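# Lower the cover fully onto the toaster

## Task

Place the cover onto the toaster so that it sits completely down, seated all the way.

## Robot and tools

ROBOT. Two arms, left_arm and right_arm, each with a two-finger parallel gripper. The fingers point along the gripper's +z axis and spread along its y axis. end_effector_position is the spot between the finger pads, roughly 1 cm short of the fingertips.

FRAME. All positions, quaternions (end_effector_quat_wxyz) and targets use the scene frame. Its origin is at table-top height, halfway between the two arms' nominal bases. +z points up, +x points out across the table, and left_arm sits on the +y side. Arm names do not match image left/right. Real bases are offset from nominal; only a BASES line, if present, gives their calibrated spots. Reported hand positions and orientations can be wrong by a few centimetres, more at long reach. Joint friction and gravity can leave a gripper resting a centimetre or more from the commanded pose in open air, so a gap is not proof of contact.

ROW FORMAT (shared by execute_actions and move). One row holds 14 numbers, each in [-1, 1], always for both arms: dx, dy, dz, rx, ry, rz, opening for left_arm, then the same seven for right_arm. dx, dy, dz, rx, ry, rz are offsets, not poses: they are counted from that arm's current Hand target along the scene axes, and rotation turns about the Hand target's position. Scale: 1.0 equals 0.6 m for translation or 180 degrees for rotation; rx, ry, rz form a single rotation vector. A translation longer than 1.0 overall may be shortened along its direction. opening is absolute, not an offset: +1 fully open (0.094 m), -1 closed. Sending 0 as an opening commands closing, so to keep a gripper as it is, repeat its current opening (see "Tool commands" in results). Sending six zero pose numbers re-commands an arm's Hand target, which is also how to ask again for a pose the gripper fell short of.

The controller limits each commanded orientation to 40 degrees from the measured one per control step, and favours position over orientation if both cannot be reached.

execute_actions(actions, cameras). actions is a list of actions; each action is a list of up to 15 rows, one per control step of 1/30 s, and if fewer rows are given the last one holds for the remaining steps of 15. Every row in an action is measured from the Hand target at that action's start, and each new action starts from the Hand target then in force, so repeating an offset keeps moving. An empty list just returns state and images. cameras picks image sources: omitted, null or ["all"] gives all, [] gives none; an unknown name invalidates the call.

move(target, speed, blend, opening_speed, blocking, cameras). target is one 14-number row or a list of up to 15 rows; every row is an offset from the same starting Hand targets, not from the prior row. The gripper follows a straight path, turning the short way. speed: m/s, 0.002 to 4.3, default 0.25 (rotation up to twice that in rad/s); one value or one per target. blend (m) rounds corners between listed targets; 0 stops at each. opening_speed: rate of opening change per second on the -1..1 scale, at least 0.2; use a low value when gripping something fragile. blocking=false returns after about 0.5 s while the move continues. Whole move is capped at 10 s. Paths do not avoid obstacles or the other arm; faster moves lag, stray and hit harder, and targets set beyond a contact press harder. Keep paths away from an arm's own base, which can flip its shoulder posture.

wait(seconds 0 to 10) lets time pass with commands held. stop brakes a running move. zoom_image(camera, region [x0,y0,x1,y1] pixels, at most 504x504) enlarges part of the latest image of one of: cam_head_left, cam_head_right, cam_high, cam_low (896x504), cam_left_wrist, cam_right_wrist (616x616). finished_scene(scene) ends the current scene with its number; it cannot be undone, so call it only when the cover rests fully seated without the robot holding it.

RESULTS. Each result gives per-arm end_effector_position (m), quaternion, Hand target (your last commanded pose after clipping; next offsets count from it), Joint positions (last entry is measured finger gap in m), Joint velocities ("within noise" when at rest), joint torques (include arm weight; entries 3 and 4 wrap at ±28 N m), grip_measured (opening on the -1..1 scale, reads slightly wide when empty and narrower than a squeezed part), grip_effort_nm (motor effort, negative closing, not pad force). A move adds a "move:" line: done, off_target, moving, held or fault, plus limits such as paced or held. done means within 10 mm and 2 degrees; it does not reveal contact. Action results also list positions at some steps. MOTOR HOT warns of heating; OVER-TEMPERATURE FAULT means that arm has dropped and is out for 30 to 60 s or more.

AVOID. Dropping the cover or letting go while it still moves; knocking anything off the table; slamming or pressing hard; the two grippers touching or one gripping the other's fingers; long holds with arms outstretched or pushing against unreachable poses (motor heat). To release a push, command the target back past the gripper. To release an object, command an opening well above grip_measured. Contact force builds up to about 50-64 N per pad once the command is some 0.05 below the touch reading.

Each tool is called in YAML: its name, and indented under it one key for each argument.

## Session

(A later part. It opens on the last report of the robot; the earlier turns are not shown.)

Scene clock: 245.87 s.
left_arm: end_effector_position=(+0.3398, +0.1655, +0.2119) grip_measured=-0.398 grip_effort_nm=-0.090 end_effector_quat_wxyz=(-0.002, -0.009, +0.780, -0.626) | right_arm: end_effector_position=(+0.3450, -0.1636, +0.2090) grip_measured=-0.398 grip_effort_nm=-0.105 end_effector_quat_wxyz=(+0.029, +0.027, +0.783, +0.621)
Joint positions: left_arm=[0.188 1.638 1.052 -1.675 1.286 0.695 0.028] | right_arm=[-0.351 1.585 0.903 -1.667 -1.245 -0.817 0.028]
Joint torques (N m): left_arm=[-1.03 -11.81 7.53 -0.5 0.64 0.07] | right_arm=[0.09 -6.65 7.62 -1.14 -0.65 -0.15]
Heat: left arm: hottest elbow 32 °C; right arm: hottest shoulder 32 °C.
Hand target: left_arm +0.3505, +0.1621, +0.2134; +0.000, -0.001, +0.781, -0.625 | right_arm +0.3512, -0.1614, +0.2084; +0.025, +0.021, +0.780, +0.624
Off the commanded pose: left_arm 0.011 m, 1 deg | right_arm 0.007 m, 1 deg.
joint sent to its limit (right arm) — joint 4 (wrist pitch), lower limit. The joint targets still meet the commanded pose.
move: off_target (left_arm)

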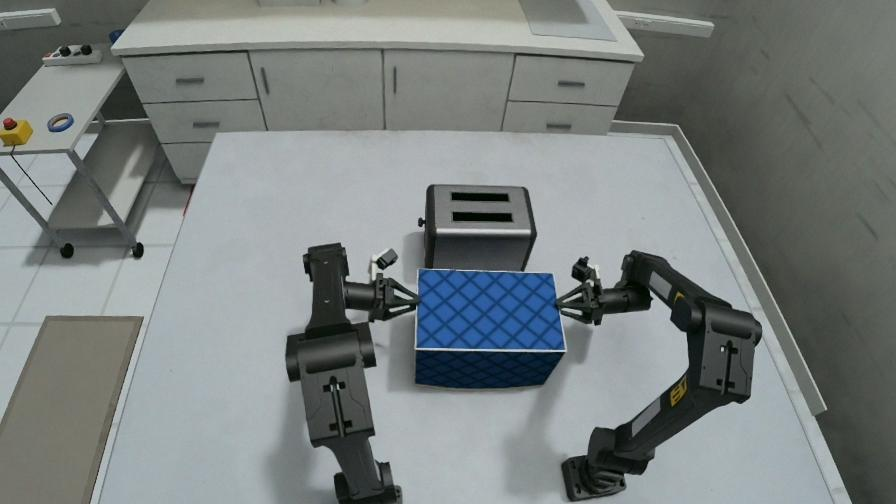

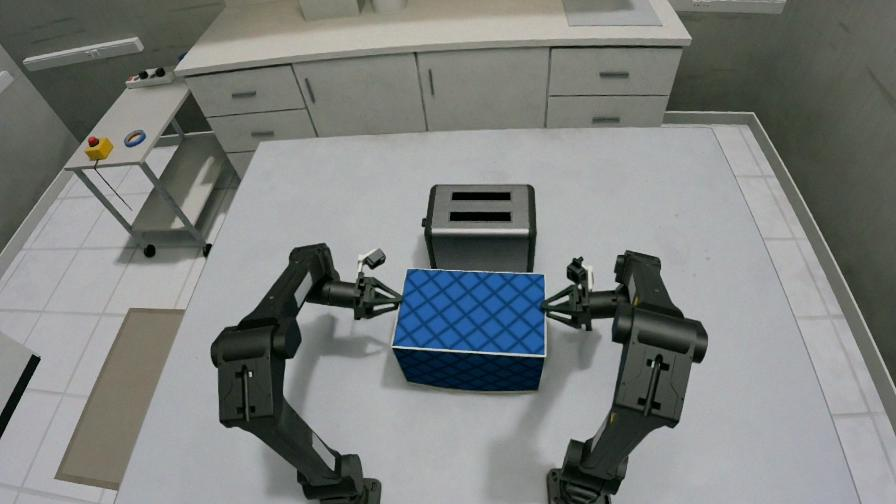

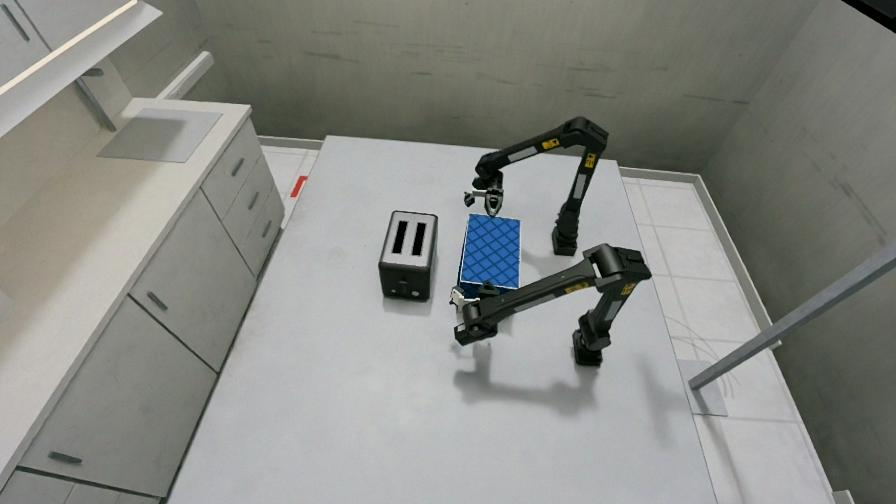

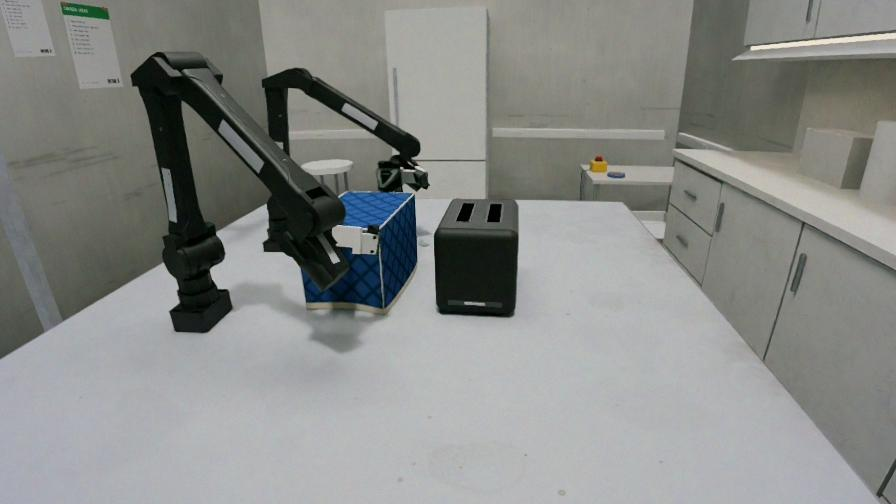

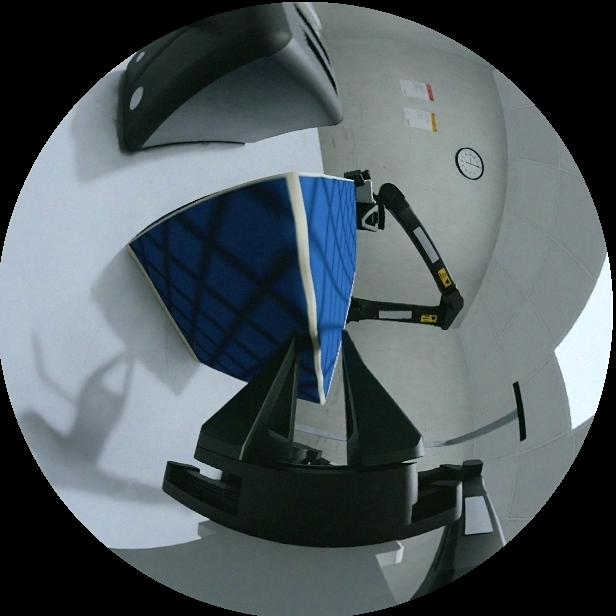

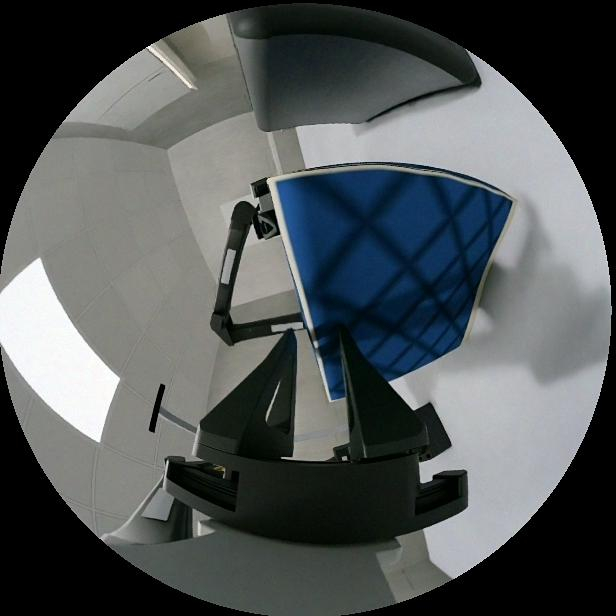

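move:
  target:
    - [0,-0.008,0,0,0,0,-0.4,0,0.008,0,0,0,0,-0.4]
    - [0,-0.008,0,0,0,0,-1,0,0.008,0,0,0,0,-1]
  speed: 0.06

zoom_image:
  camera: "cam_low"
  region: [270, 130, 520, 330]

Scene clock: 252.90 s.
left_arm: end_effector_position=(+0.3427, +0.1621, +0.2103) grip_measured=-0.953 grip_effort_nm=-0.965 end_effector_quat_wxyz=(-0.002, -0.010, +0.780, -0.626) | right_arm: end_effector_position=(+0.3454, -0.1597, +0.2100) grip_measured=-0.962 grip_effort_nm=-0.950 end_effector_quat_wxyz=(+0.028, +0.025, +0.781, +0.623)
Joint positions: left_arm=[0.178 1.638 1.052 -1.643 1.292 0.661 0.002] | right_arm=[-0.34 1.585 0.903 -1.667 -1.254 -0.818 0.002]
Joint torques (N m): left_arm=[-1.61 -12.69 6.98 -0.59 0.66 0.05] | right_arm=[0.09 -7 7.21 -0.58 -0.66 0.06]
Heat: left arm: hottest elbow 32 °C; right arm: hottest shoulder 32 °C.
Hand target: left_arm +0.3505, +0.1573, +0.2134; +0.001, -0.001, +0.781, -0.625 | right_arm +0.3512, -0.1567, +0.2084; +0.025, +0.021, +0.781, +0.624
Off the commanded pose: left_arm 0.010 m, 1 deg | right_arm 0.007 m, 1 deg.
move: done

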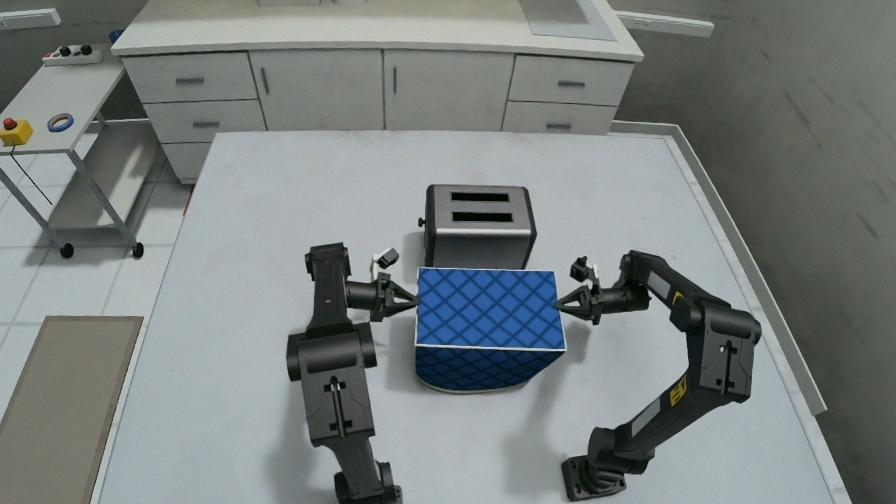

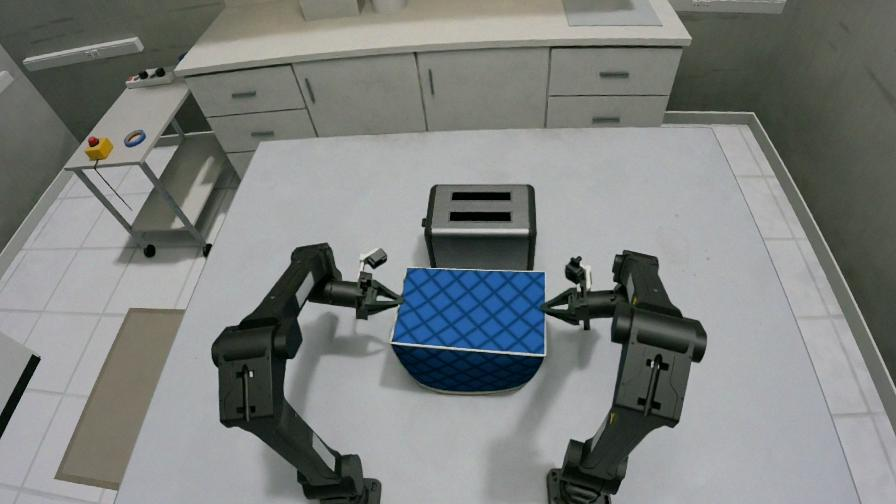

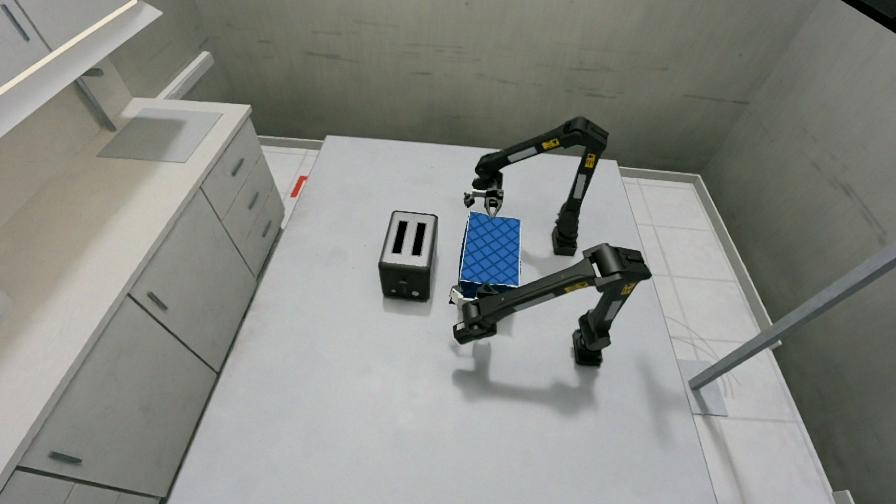

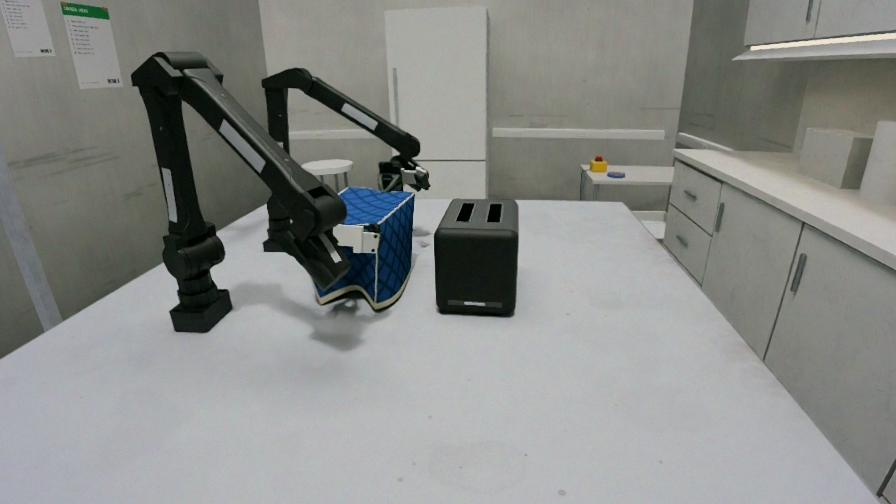

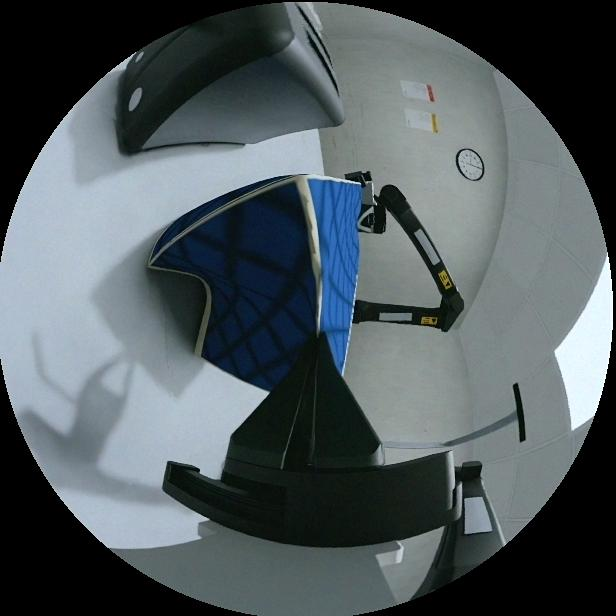

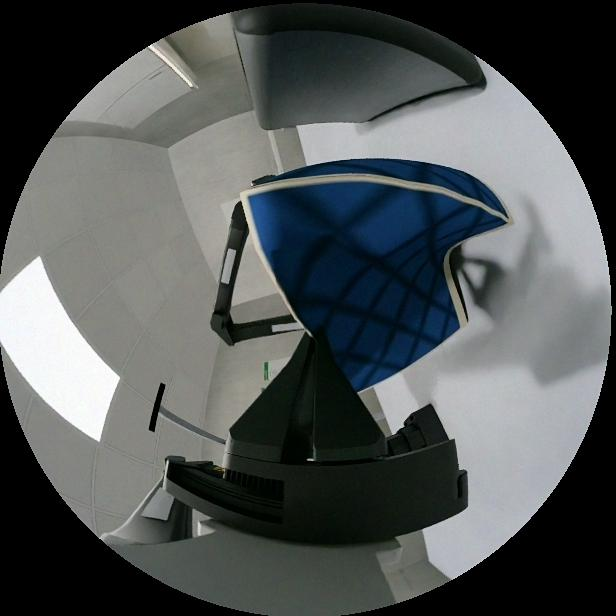

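Scaled by 2.016.

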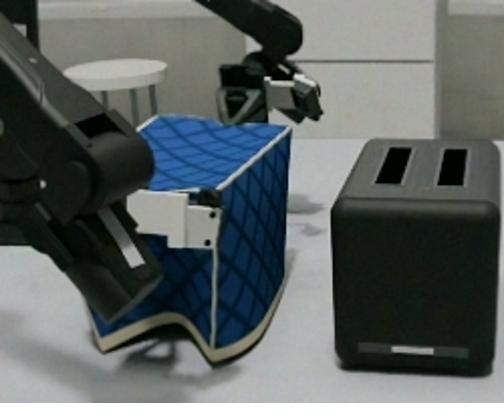

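move:
  target:
    - [0,0.01,0.1,0,0,0,-1,0,-0.01,0.1,0,0,0,-1]
    - [0,0.015,0.13,0.22,0,0,-1,0,-0.015,0.135,-0.22,0,0,-1]
  speed: [0.08,0.25]

zoom_image:
  camera: "cam_low"
  region: [270, 130, 520, 330]

Scene clock: 261.73 s.
left_arm: end_effector_position=(+0.3359, +0.1596, +0.2694) grip_measured=-0.957 grip_effort_nm=-1.033 end_effector_quat_wxyz=(-0.036, -0.004, +0.942, -0.335) | right_arm: end_effector_position=(+0.3356, -0.1580, +0.2675) grip_measured=-0.967 grip_effort_nm=-1.038 end_effector_quat_wxyz=(-0.002, +0.014, +0.941, +0.339)
Joint positions: left_arm=[0.018 1.381 1.242 -1.534 0.681 0.05 0.002] | right_arm=[-0.166 1.234 1.049 -1.484 -0.687 -0.135 0.002]
Joint torques (N m): left_arm=[0.5 -12.98 10.54 0.28 -0.4 -0.02] | right_arm=[-1.44 -7.24 13.78 0.25 0.53 0.24]
Heat: left arm: hottest elbow 33 °C; right arm: hottest shoulder 32 °C.
Hand target: left_arm +0.3505, +0.1663, +0.2914; +0.001, -0.001, +0.946, -0.324 | right_arm +0.3512, -0.1656, +0.2894; +0.031, +0.011, +0.946, +0.323
Off the commanded pose: left_arm 0.027 m, 4 deg | right_arm 0.028 m, 4 deg.
move: off_target (left_arm, right_arm)

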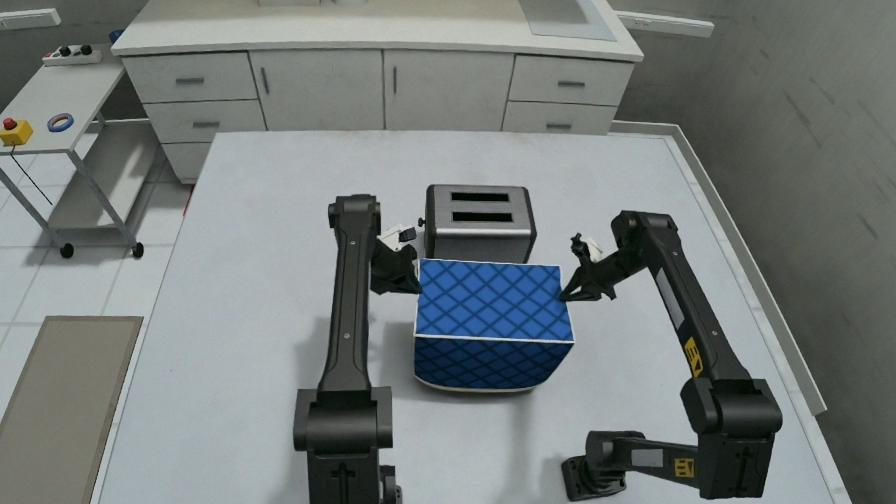

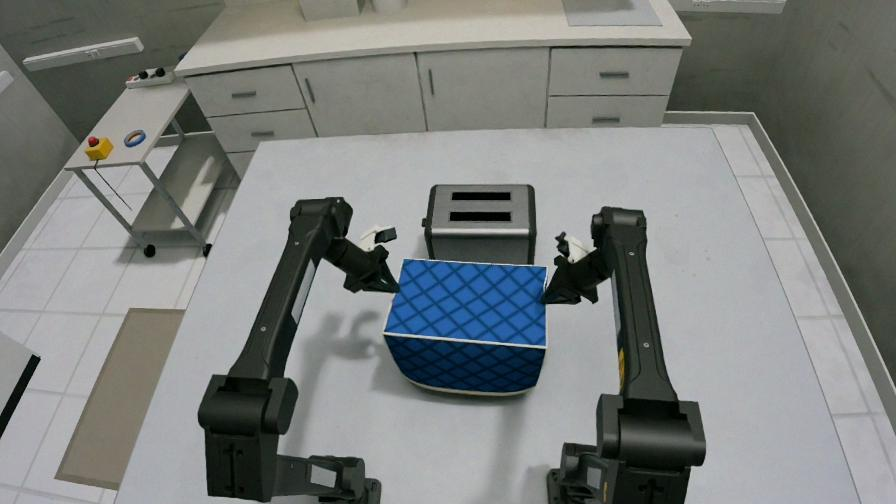

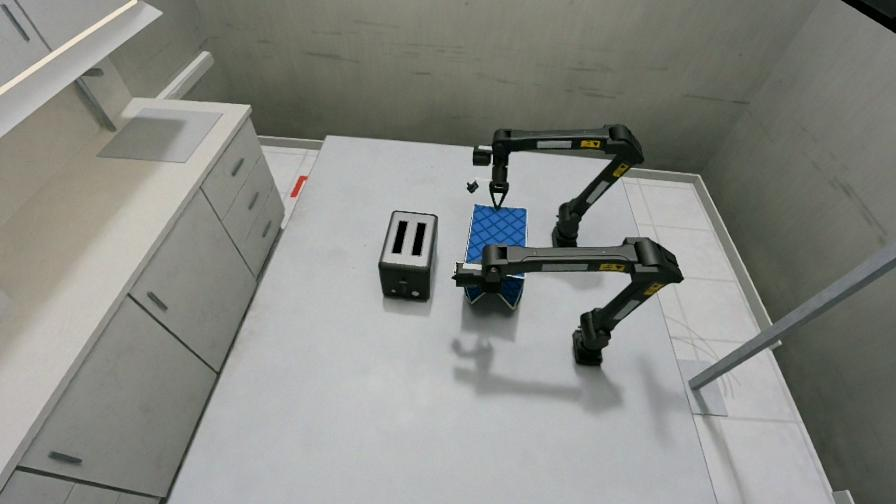

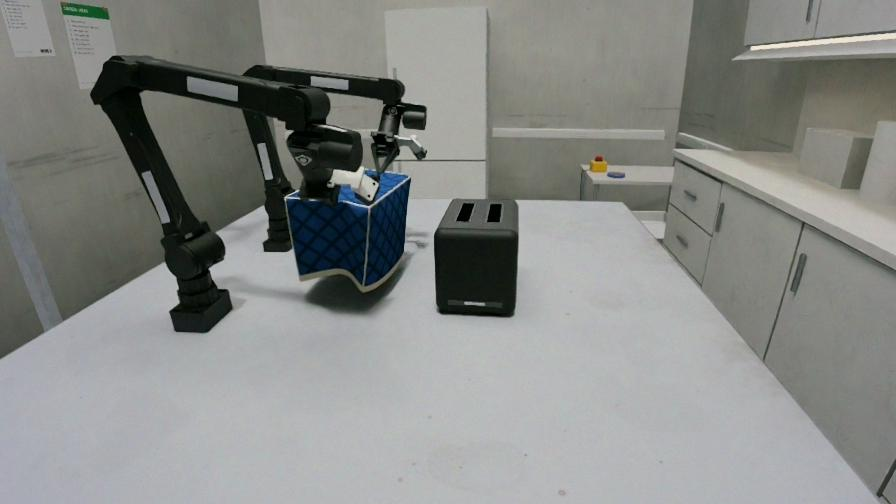

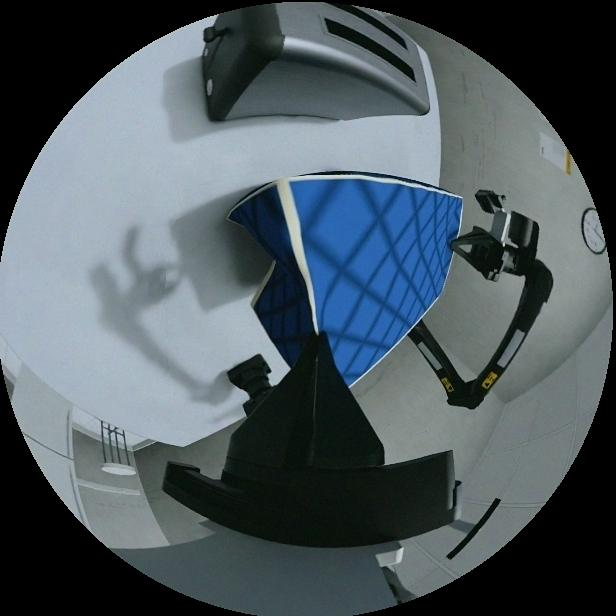

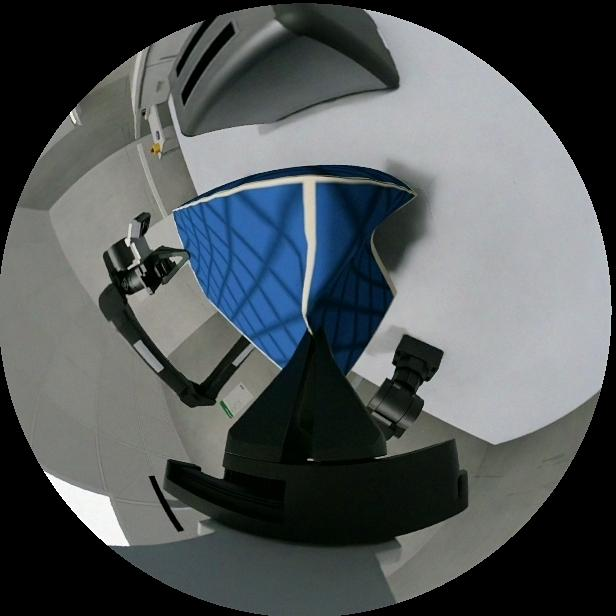

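Scaled by 2.016.

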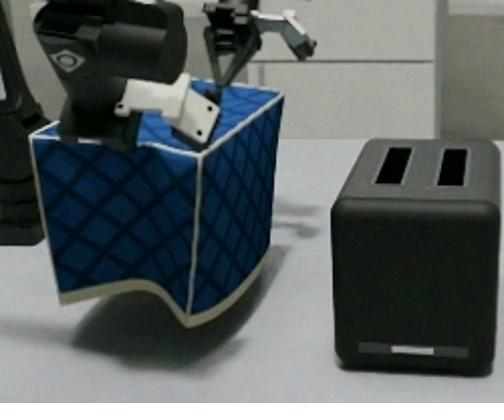

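move:
  target:
    - [0,0,0.1,0.1,0,0,-1,0,0,0.1,-0.1,0,0,-1]
    - [0.05,0.008,0.28,0.12,0,0,-1,0.05,-0.008,0.285,-0.12,0,0,-1]
  speed: [0.12,0.12]

zoom_image:
  camera: "cam_low"
  region: [250, 90, 530, 330]

Scene clock: 269.97 s.
left_arm: end_effector_position=(+0.3777, +0.1542, +0.4354) grip_measured=-0.958 grip_effort_nm=-1.028 end_effector_quat_wxyz=(+0.101, -0.002, +0.978, -0.180) | right_arm: end_effector_position=(+0.3751, -0.1566, +0.4408) grip_measured=-0.968 grip_effort_nm=-1.028 end_effector_quat_wxyz=(+0.113, +0.003, +0.979, +0.168)
Joint positions: left_arm=[-0.12 1.366 1.729 -1.68 0.333 -0.162 0.002] | right_arm=[0.001 1.207 1.55 -1.663 -0.325 0.085 0.002]
Joint torques (N m): left_arm=[1.67 -12.63 10.52 0.06 -1.22 -0.12] | right_arm=[-2.37 -5.83 14.11 0.03 1.36 0.26]
Heat: left arm: hottest elbow 35 °C; right arm: hottest shoulder 32 °C.
Hand target: left_arm +0.3805, +0.1711, +0.4595; +0.001, -0.001, +0.990, -0.140 | right_arm +0.3812, -0.1705, +0.4605; +0.032, +0.005, +0.990, +0.140
Off the commanded pose: left_arm 0.029 m, 12 deg | right_arm 0.025 m, 10 deg.
joint sent to its limit (left arm) — joint 4 (wrist pitch), lower limit. The joint targets are off in orientation, not in position.
joint sent to its limit (right arm) — joint 4 (wrist pitch), lower limit. The joint targets are off in orientation, not in position.
move: off_target (left_arm, right_arm)

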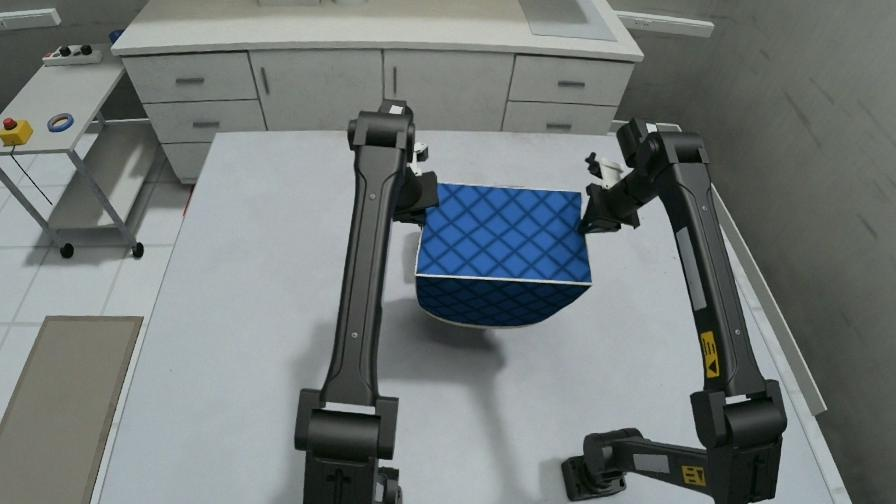

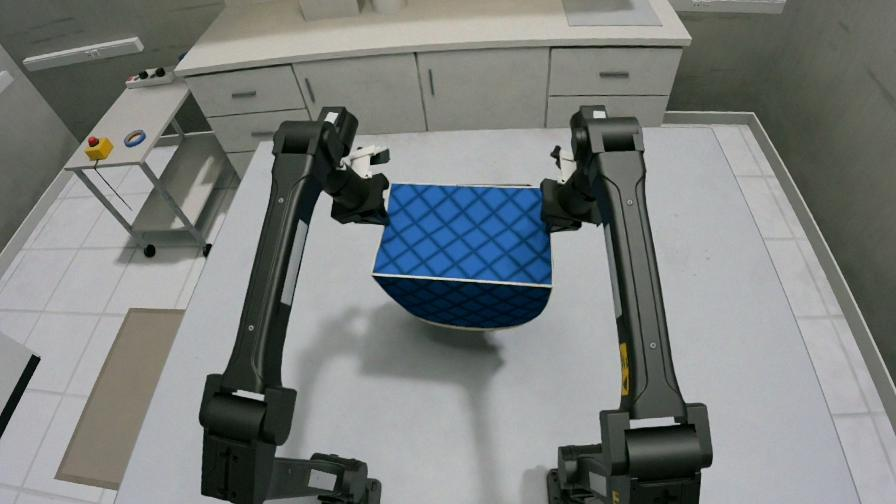

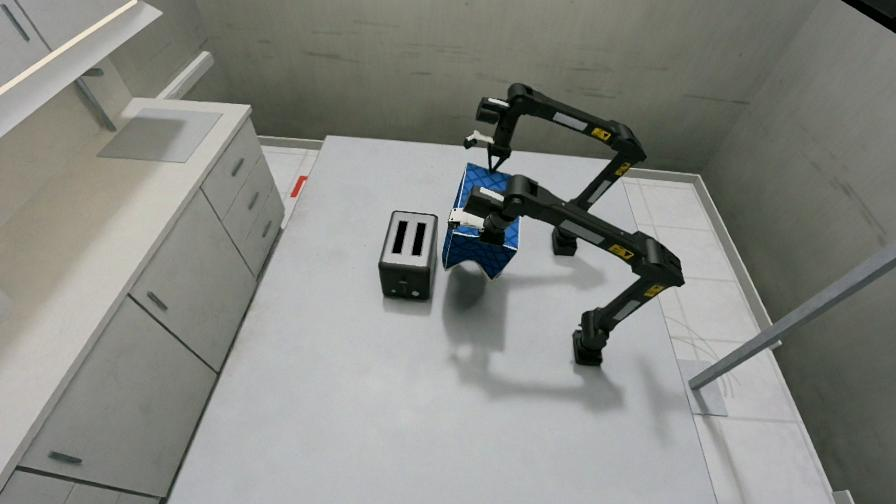

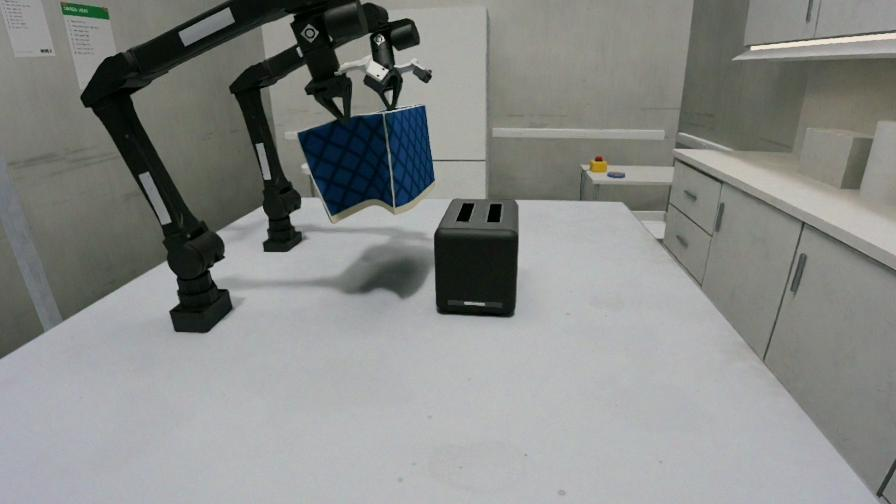

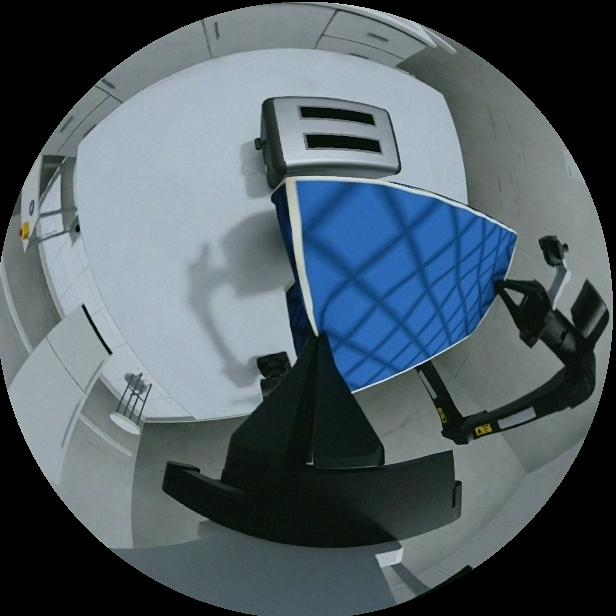

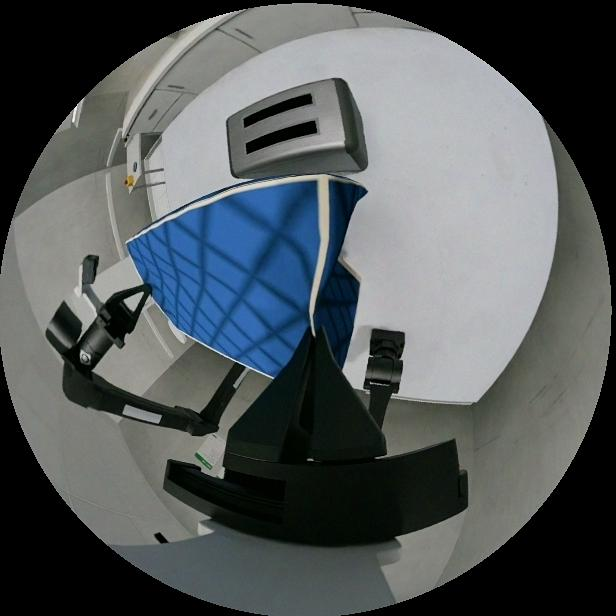

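Scaled by 1.800.

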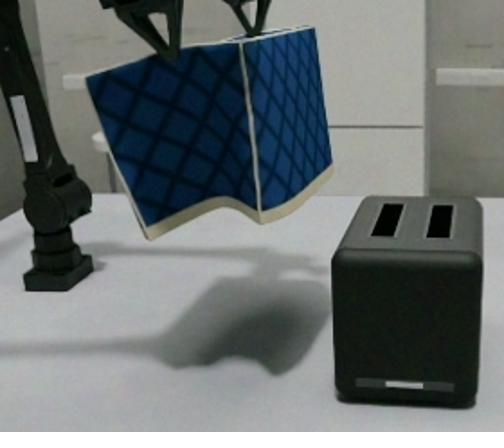

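move:
  target:
    - [0.1,0.012,0.03,0,0,0,-1,0.1,-0.012,0.03,0,0,0,-1]
    - [0.31,0.012,0.03,0,0,0,-1,0.31,-0.012,0.03,0,0,0,-1]
  speed: 0.12
  blend: 0.02

zoom_image:
  camera: "cam_low"
  region: [330, 70, 610, 330]

Scene clock: 280.63 s.
left_arm: end_effector_position=(+0.5579, +0.1528, +0.4623) grip_measured=-0.958 grip_effort_nm=-1.028 end_effector_quat_wxyz=(+0.173, -0.005, +0.968, -0.184) | right_arm: end_effector_position=(+0.5568, -0.1566, +0.4640) grip_measured=-0.968 grip_effort_nm=-1.033 end_effector_quat_wxyz=(+0.149, +0.003, +0.975, +0.164)
Joint positions: left_arm=[-0.089 1.818 2.326 -1.682 0.33 -0.162 0.002] | right_arm=[-0.009 1.667 2.085 -1.667 -0.316 0.085 0.002]
Joint torques (N m): left_arm=[2.78 -17.96 10.37 0.38 -0.16 -0.04] | right_arm=[-3.6 -11.11 14.09 0.31 0.4 0.23]
Heat: left arm: hottest elbow 36 °C; right arm: hottest shoulder 32 °C.
Hand target: left_arm +0.5665, +0.1784, +0.4774; +0.001, -0.001, +0.990, -0.140 | right_arm +0.5672, -0.1775, +0.4783; +0.032, +0.005, +0.990, +0.140
Off the commanded pose: left_arm 0.031 m, 21 deg | right_arm 0.028 m, 14 deg.
joint sent to its limit (left arm) — joint 4 (wrist pitch), lower limit. The joint targets are off in orientation, not in position.
joint sent to its limit (right arm) — joint 4 (wrist pitch), lower limit. The joint targets are off in orientation, not in position.
move: off_target (left_arm, right_arm)

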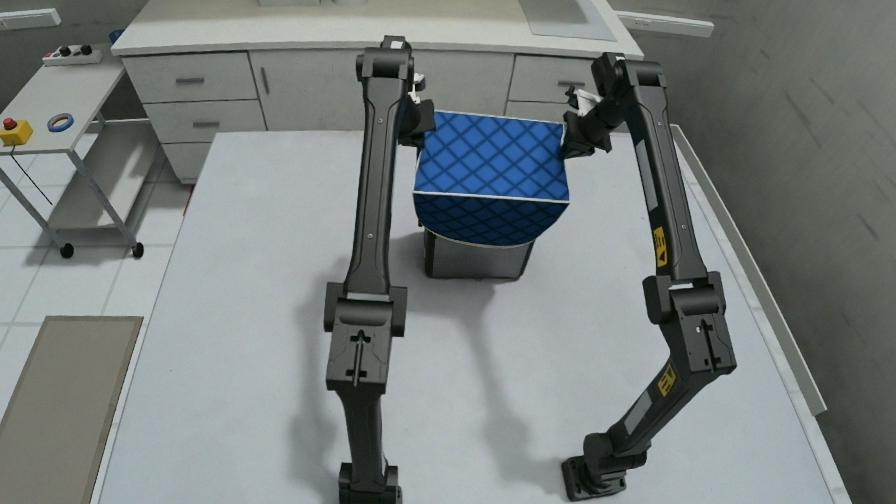

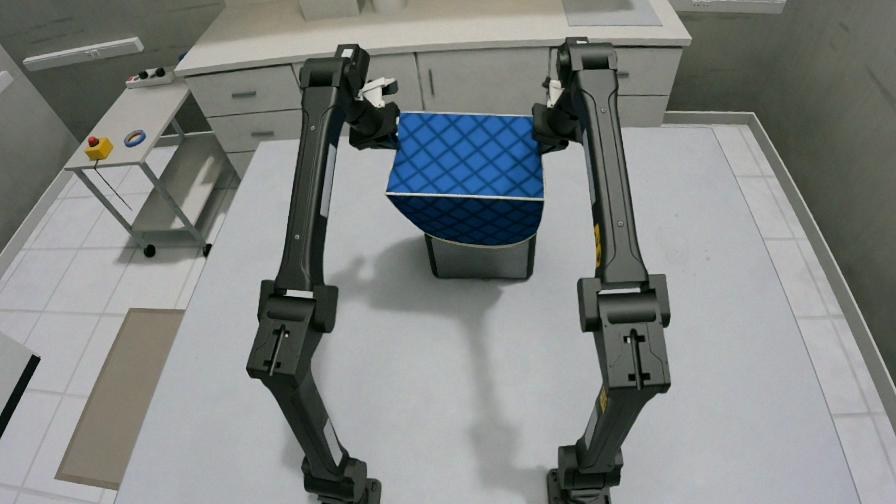

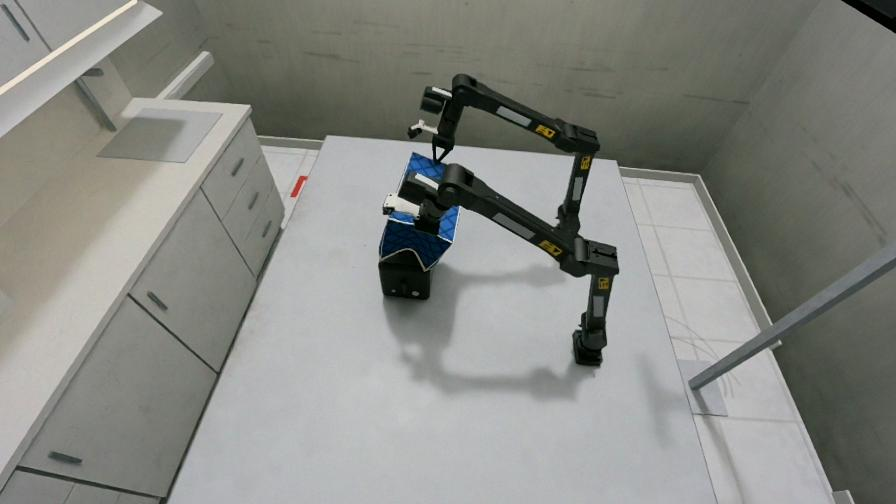

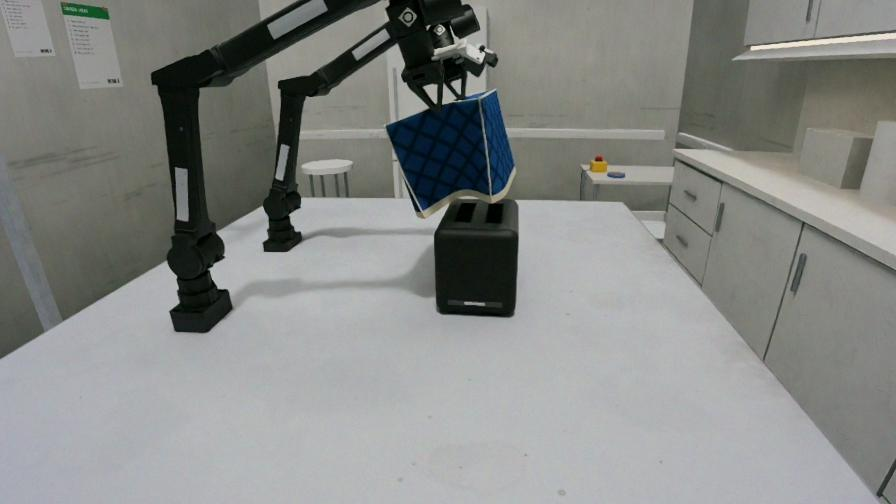

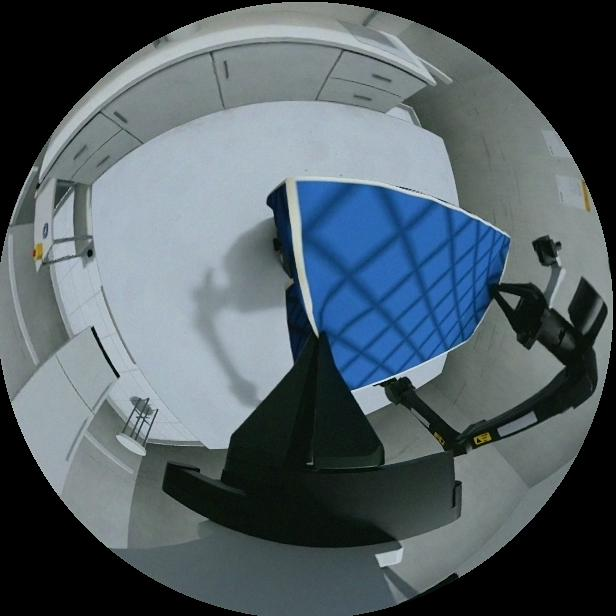

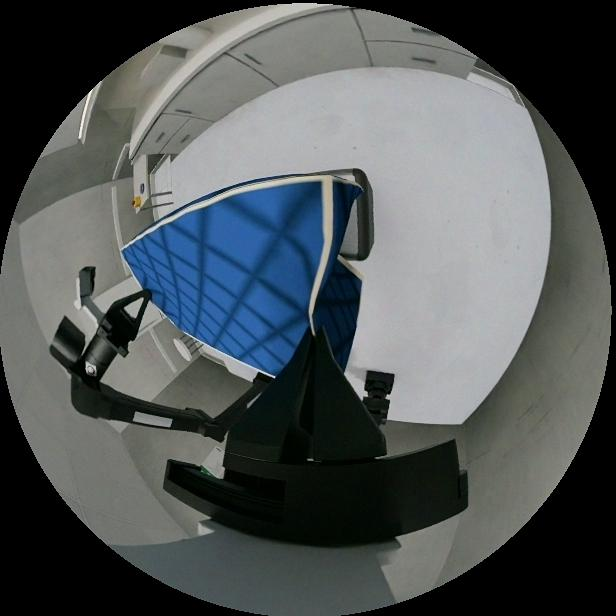

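Scaled by 1.800.

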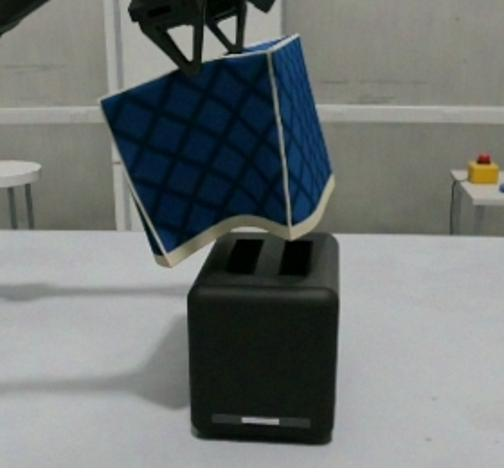

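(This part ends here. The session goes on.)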